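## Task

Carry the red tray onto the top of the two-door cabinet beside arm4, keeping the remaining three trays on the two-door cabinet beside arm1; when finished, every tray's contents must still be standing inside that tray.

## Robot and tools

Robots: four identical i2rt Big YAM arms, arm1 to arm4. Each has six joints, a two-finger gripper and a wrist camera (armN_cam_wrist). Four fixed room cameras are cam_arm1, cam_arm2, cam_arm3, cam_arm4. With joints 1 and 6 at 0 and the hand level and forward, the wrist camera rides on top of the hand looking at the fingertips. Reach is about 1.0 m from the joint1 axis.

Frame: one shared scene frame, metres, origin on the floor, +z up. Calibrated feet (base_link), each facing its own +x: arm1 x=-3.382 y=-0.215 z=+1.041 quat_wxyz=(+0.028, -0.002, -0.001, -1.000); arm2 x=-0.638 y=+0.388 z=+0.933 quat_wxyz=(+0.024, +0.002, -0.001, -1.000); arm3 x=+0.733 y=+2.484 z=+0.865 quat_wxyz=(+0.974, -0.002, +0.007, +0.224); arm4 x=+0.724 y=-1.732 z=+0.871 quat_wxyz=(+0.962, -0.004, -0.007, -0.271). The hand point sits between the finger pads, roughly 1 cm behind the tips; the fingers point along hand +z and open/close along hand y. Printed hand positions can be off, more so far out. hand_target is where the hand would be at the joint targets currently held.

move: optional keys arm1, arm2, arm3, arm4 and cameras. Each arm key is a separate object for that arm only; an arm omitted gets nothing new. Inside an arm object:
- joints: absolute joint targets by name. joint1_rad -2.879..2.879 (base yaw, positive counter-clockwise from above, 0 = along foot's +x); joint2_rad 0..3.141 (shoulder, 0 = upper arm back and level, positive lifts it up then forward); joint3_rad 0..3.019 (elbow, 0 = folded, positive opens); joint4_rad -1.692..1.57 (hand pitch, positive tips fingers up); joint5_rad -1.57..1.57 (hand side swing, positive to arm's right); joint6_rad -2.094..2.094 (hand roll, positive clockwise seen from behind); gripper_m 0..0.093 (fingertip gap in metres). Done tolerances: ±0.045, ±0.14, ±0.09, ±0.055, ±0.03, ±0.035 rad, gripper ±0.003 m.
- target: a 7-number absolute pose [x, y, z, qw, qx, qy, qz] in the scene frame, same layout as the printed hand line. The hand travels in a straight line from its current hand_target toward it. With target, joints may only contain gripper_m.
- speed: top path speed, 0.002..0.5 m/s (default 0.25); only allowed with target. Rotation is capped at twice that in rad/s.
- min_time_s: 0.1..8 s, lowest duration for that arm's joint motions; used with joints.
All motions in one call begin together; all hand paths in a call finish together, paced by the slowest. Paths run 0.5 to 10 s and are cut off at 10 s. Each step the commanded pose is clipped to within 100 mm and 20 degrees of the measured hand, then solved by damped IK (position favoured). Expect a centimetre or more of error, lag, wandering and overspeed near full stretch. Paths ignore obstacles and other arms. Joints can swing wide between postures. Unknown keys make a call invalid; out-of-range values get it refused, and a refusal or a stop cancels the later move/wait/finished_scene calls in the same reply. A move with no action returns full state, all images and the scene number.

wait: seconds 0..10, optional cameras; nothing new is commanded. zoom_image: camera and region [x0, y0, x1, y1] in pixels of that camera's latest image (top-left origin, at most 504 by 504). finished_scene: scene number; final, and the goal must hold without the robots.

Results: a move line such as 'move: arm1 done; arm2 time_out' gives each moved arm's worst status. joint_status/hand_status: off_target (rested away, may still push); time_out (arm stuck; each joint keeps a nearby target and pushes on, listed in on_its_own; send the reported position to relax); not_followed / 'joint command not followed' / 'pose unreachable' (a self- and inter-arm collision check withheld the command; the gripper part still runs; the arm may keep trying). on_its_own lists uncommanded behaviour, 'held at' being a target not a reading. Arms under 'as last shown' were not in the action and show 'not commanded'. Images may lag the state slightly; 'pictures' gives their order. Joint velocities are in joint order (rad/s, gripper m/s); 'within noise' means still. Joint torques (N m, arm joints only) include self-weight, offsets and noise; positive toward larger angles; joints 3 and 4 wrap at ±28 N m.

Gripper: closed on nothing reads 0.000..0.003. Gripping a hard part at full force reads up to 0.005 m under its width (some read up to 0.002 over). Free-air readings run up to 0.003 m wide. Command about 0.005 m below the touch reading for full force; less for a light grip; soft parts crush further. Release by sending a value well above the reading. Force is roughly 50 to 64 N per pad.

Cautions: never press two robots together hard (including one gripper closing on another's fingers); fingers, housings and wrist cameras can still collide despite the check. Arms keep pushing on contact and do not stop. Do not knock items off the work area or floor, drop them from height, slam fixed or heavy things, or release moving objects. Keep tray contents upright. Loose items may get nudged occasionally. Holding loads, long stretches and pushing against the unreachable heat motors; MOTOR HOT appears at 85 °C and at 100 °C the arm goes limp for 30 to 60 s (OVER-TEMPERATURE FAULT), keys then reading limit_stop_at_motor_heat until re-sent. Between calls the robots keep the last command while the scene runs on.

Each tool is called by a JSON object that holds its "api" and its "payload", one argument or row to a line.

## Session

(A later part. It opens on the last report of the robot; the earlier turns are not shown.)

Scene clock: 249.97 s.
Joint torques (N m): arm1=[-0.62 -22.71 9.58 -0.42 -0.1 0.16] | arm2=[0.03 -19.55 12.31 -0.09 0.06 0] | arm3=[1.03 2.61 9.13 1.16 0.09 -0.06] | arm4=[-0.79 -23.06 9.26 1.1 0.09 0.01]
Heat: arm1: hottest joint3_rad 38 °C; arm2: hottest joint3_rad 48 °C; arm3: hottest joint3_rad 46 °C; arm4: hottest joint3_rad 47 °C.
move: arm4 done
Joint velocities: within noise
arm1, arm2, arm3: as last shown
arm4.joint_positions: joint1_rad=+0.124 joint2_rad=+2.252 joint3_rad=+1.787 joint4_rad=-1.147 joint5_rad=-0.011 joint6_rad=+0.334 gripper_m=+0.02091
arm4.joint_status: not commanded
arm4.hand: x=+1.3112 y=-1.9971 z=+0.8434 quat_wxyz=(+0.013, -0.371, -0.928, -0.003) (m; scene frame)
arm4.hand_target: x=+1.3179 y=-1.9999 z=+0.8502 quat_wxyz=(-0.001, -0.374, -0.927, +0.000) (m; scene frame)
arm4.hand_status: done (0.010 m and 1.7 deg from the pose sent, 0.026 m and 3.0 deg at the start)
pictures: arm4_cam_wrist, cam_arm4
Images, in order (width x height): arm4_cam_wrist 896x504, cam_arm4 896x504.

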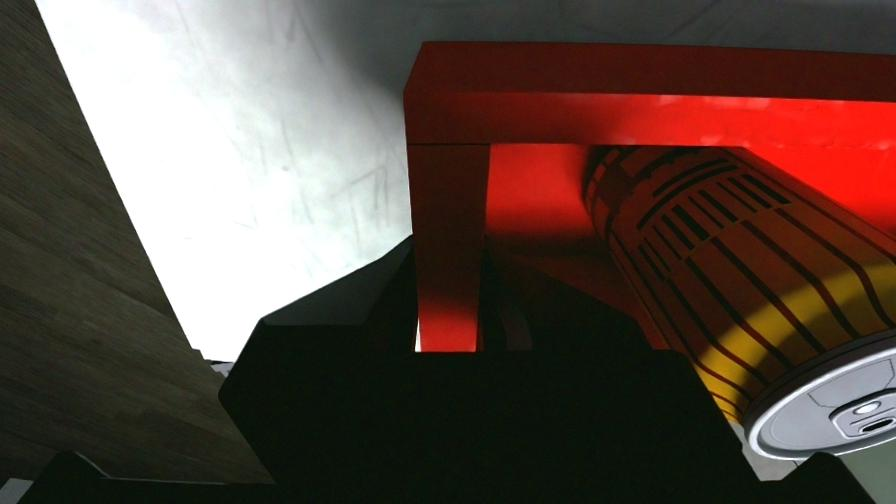

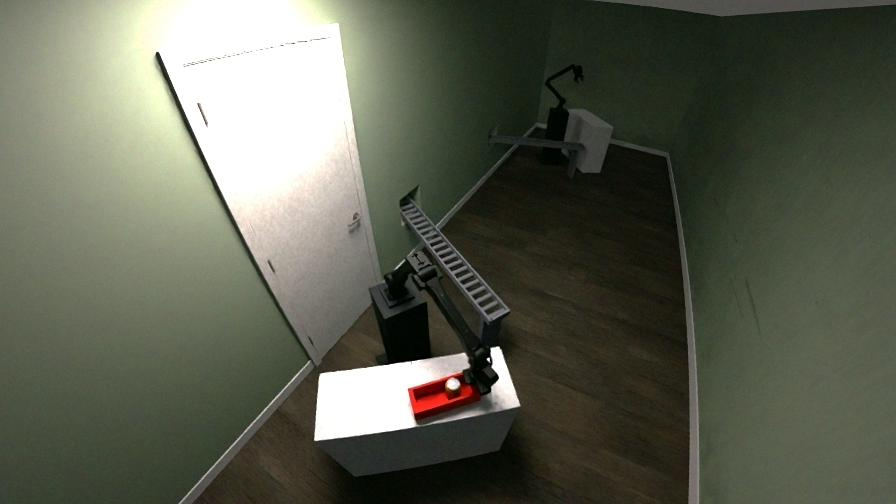

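{"api": "move", "payload": {
  "arm4": {"target":[1.316,-1.996,0.825,-0.001,-0.374,-0.927,0],"speed":0.05}
}}

{"api": "move", "payload": {
  "arm4": {"joints":{"gripper_m":0.045},"min_time_s":1}
}}

{"api": "wait", "payload": {
  "seconds": 0.5,
  "cameras": ["cam_arm4","arm4_cam_wrist"]
}}

{"api": "zoom_image", "payload": {
  "camera": "cam_arm4",
  "region": [300, 300, 540, 480]
}}

Scene clock: 254.47 s.
Joint torques (N m): arm1=[-0.56 -22.95 9.55 -0.38 -0.1 0.17] | arm2=[-0.38 -19.78 12.27 -0.12 0.05 0] | arm3=[0.97 2.32 9.13 1.25 0.08 -0.05] | arm4=[-0.5 -21.19 8.16 1.76 -0.23 0.03]
Heat: arm1: hottest joint3_rad 38 °C; arm2: hottest joint3_rad 49 °C; arm3: hottest joint3_rad 46 °C; arm4: hottest joint3_rad 47 °C.
move: arm4 off_target
Joint velocities: within noise
arm1, arm2, arm3: as last shown
arm4.joint_positions: joint1_rad=+0.124 joint2_rad=+2.252 joint3_rad=+1.766 joint4_rad=-1.110 joint5_rad=-0.002 joint6_rad=+0.337 gripper_m=+0.02091
arm4.joint_status: not commanded
arm4.hand: x=+1.3109 y=-1.9987 z=+0.8360 quat_wxyz=(+0.005, -0.373, -0.928, +0.002) (m; scene frame)
arm4.hand_target: x=+1.3158 y=-1.9959 z=+0.8252 quat_wxyz=(-0.001, -0.374, -0.927, +0.000) (m; scene frame)
arm4.hand_status: off_target (0.012 m and 0.8 deg from the pose sent, 0.019 m and 1.7 deg at the start)
pictures: none

Scene clock: 255.07 s.
Joint torques (N m): arm1=[-0.62 -22.83 9.58 -0.43 -0.11 0.16] | arm2=[-0.03 -19.6 12.34 -0.18 0.05 -0.01] | arm3=[1.08 2.43 9.16 1.16 0.09 -0.05] | arm4=[-0.38 -20.78 8.44 1.02 -0.14 0.04]
Heat: arm1: hottest joint3_rad 38 °C; arm2: hottest joint3_rad 49 °C; arm3: hottest joint3_rad 46 °C; arm4: hottest joint3_rad 47 °C.
move: arm4 done
Joint velocities: within noise
arm1.joint_positions: joint1_rad=-1.508 joint2_rad=+2.021 joint3_rad=+1.652 joint4_rad=-1.252 joint5_rad=+0.006 joint6_rad=+0.111 gripper_m=+0.04991
arm1.joint_status: not commanded
arm1.hand: x=-3.4507 y=+0.3733 z=+1.0962 quat_wxyz=(-0.015, -0.710, +0.704, -0.021) (m; scene frame)
arm1.hand_target: x=-3.4550 y=+0.3889 z=+1.1202 quat_wxyz=(+0.000, -0.707, +0.707, +0.000) (m; scene frame)
arm1.hand_status: not commanded
arm2.joint_positions: joint1_rad=+1.192 joint2_rad=+2.104 joint3_rad=+1.781 joint4_rad=-1.276 joint5_rad=+0.002 joint6_rad=+0.190 gripper_m=+0.04994
arm2.joint_status: not commanded
arm2.hand: x=-0.8426 y=-0.2058 z=+0.9865 quat_wxyz=(+0.008, -0.865, -0.501, -0.011) (m; scene frame)
arm2.hand_target: x=-0.8518 y=-0.2144 z=+1.0002 quat_wxyz=(+0.000, -0.866, -0.500, +0.000) (m; scene frame)
arm2.hand_status: not commanded
arm3.joint_positions: joint1_rad=-0.423 joint2_rad=+0.637 joint3_rad=+1.333 joint4_rad=-1.526 joint5_rad=+0.222 joint6_rad=+0.654 gripper_m=+0.09396
arm3.joint_status: not commanded
arm3.hand: x=+0.9557 y=+2.4547 z=+1.3375 quat_wxyz=(-0.369, -0.322, -0.872, -0.018) (m; scene frame)
arm3.hand_target: x=+0.9552 y=+2.4547 z=+1.3503 quat_wxyz=(-0.382, -0.321, -0.866, -0.024) (m; scene frame)
arm3.hand_status: not commanded
arm4.joint_positions: joint1_rad=+0.124 joint2_rad=+2.252 joint3_rad=+1.766 joint4_rad=-1.089 joint5_rad=-0.005 joint6_rad=+0.338 gripper_m=+0.04485
arm4.joint_status: all done
arm4.hand: x=+1.3158 y=-2.0005 z=+0.8360 quat_wxyz=(-0.005, -0.373, -0.928, +0.001) (m; scene frame)
arm4.hand_target: x=+1.3158 y=-1.9959 z=+0.8252 quat_wxyz=(-0.001, -0.374, -0.927, +0.000) (m; scene frame)
arm4.hand_status: not commanded
pictures: none

Scene clock: 255.57 s.
Joint torques (N m): arm1=[-0.62 -22.95 9.57 -0.4 -0.11 0.16] | arm2=[-0.32 -19.72 12.3 -0.17 0.06 0] | arm3=[1.14 2.37 9.11 1.18 0.08 -0.05] | arm4=[0.03 -21.89 8.25 0.91 -0.12 -0.01]
Heat: arm1: hottest joint3_rad 38 °C; arm2: hottest joint3_rad 49 °C; arm3: hottest joint3_rad 46 °C; arm4: hottest joint3_rad 47 °C.
Joint velocities: within noise
arm1.joint_positions: joint1_rad=-1.508 joint2_rad=+2.021 joint3_rad=+1.652 joint4_rad=-1.252 joint5_rad=+0.006 joint6_rad=+0.111 gripper_m=+0.04991
arm1.joint_status: not commanded
arm1.hand: x=-3.4507 y=+0.3733 z=+1.0962 quat_wxyz=(-0.015, -0.710, +0.704, -0.021) (m; scene frame)
arm1.hand_target: x=-3.4550 y=+0.3889 z=+1.1202 quat_wxyz=(+0.000, -0.707, +0.707, +0.000) (m; scene frame)
arm1.hand_status: not commanded
arm2.joint_positions: joint1_rad=+1.192 joint2_rad=+2.104 joint3_rad=+1.781 joint4_rad=-1.276 joint5_rad=+0.002 joint6_rad=+0.190 gripper_m=+0.04994
arm2.joint_status: not commanded
arm2.hand: x=-0.8426 y=-0.2058 z=+0.9865 quat_wxyz=(+0.008, -0.865, -0.501, -0.011) (m; scene frame)
arm2.hand_target: x=-0.8518 y=-0.2144 z=+1.0002 quat_wxyz=(+0.000, -0.866, -0.500, +0.000) (m; scene frame)
arm2.hand_status: not commanded
arm3.joint_positions: joint1_rad=-0.423 joint2_rad=+0.637 joint3_rad=+1.333 joint4_rad=-1.526 joint5_rad=+0.222 joint6_rad=+0.654 gripper_m=+0.09396
arm3.joint_status: not commanded
arm3.hand: x=+0.9557 y=+2.4547 z=+1.3375 quat_wxyz=(-0.369, -0.322, -0.872, -0.018) (m; scene frame)
arm3.hand_target: x=+0.9552 y=+2.4547 z=+1.3503 quat_wxyz=(-0.382, -0.321, -0.866, -0.024) (m; scene frame)
arm3.hand_status: not commanded
arm4.joint_positions: joint1_rad=+0.124 joint2_rad=+2.252 joint3_rad=+1.766 joint4_rad=-1.089 joint5_rad=-0.005 joint6_rad=+0.338 gripper_m=+0.04493
arm4.joint_status: all done
arm4.hand: x=+1.3158 y=-2.0005 z=+0.8360 quat_wxyz=(-0.005, -0.373, -0.928, +0.001) (m; scene frame)
arm4.hand_target: x=+1.3158 y=-1.9959 z=+0.8252 quat_wxyz=(-0.001, -0.374, -0.927, +0.000) (m; scene frame)
arm4.hand_status: not commanded
wait: 0.50 s; at rest by 0.27 s
pictures: arm4_cam_wrist, cam_arm4
Images, in order (width x height): arm4_cam_wrist 896x504, cam_arm4 896x504.

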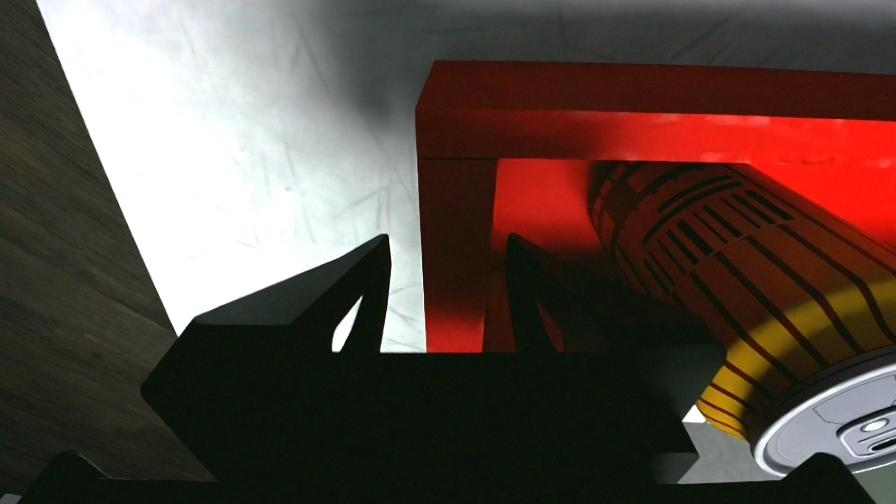

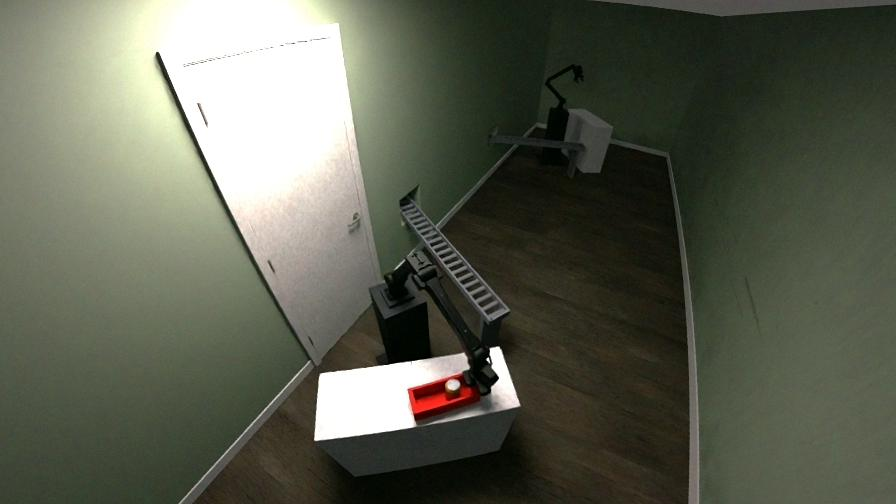

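Scaled by 2.100 from the camera's 896x504 image, which has a finer 1280x720 frame.

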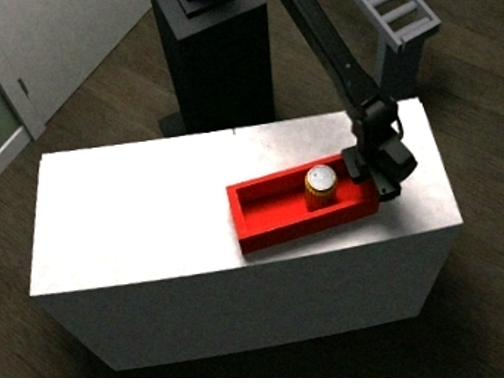

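{"api": "move", "payload": {
  "arm4": {"target":[1.312,-1.998,1.03,0,-0.374,-0.927,0],"speed":0.15},
  "cameras": ["cam_arm4","cam_arm1","arm4_cam_wrist"]
}}

Scene clock: 260.43 s.
Joint torques (N m): arm1=[-0.56 -22.83 9.55 -0.39 -0.1 0.16] | arm2=[-0.09 -19.84 12.37 -0.12 0.05 0.01] | arm3=[1.14 2.43 9.13 1.16 0.1 -0.05] | arm4=[-1.14 -21.07 13.94 0.01 -0.15 -0.07]
Heat: arm1: hottest joint3_rad 38 °C; arm2: hottest joint3_rad 49 °C; arm3: hottest joint3_rad 46 °C; arm4: hottest joint3_rad 46 °C.
move: arm4 off_target
Joint velocities: within noise
arm1, arm2, arm3: as last shown
arm4.joint_positions: joint1_rad=+0.124 joint2_rad=+2.093 joint3_rad=+1.971 joint4_rad=-1.505 joint5_rad=-0.005 joint6_rad=+0.338 gripper_m=+0.04493
arm4.joint_status: not commanded
arm4.hand: x=+1.3002 y=-1.9922 z=+1.0111 quat_wxyz=(+0.021, -0.373, -0.928, +0.000) (m; scene frame)
arm4.hand_target: x=+1.3111 y=-1.9976 z=+1.0301 quat_wxyz=(+0.000, -0.374, -0.927, +0.000) (m; scene frame)
arm4.hand_status: off_target (0.023 m and 2.4 deg from the pose sent, 0.194 m and 0.6 deg at the start)
pictures: arm4_cam_wrist, cam_arm1, cam_arm4
Images, in order (width x height): arm4_cam_wrist 896x504, cam_arm1 896x504, cam_arm4 896x504.

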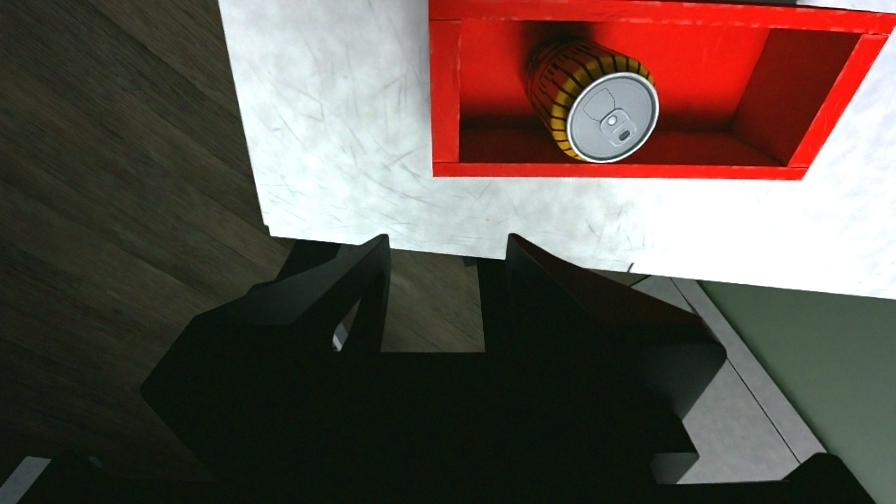

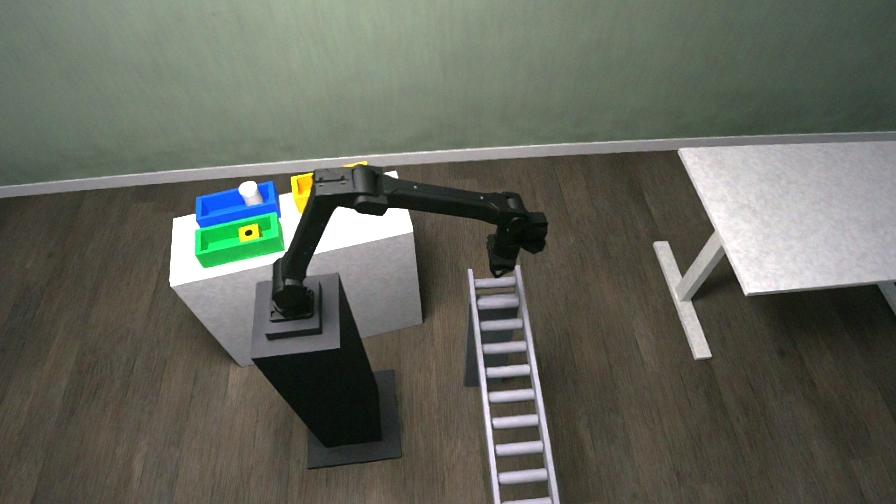

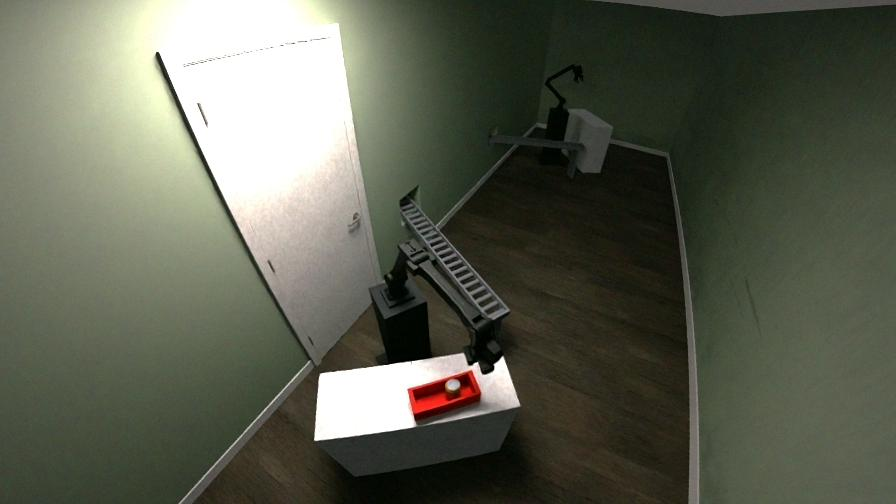

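{"api": "finished_scene", "payload": {
  "scene": 2
}}

The scene is finished: the task was done.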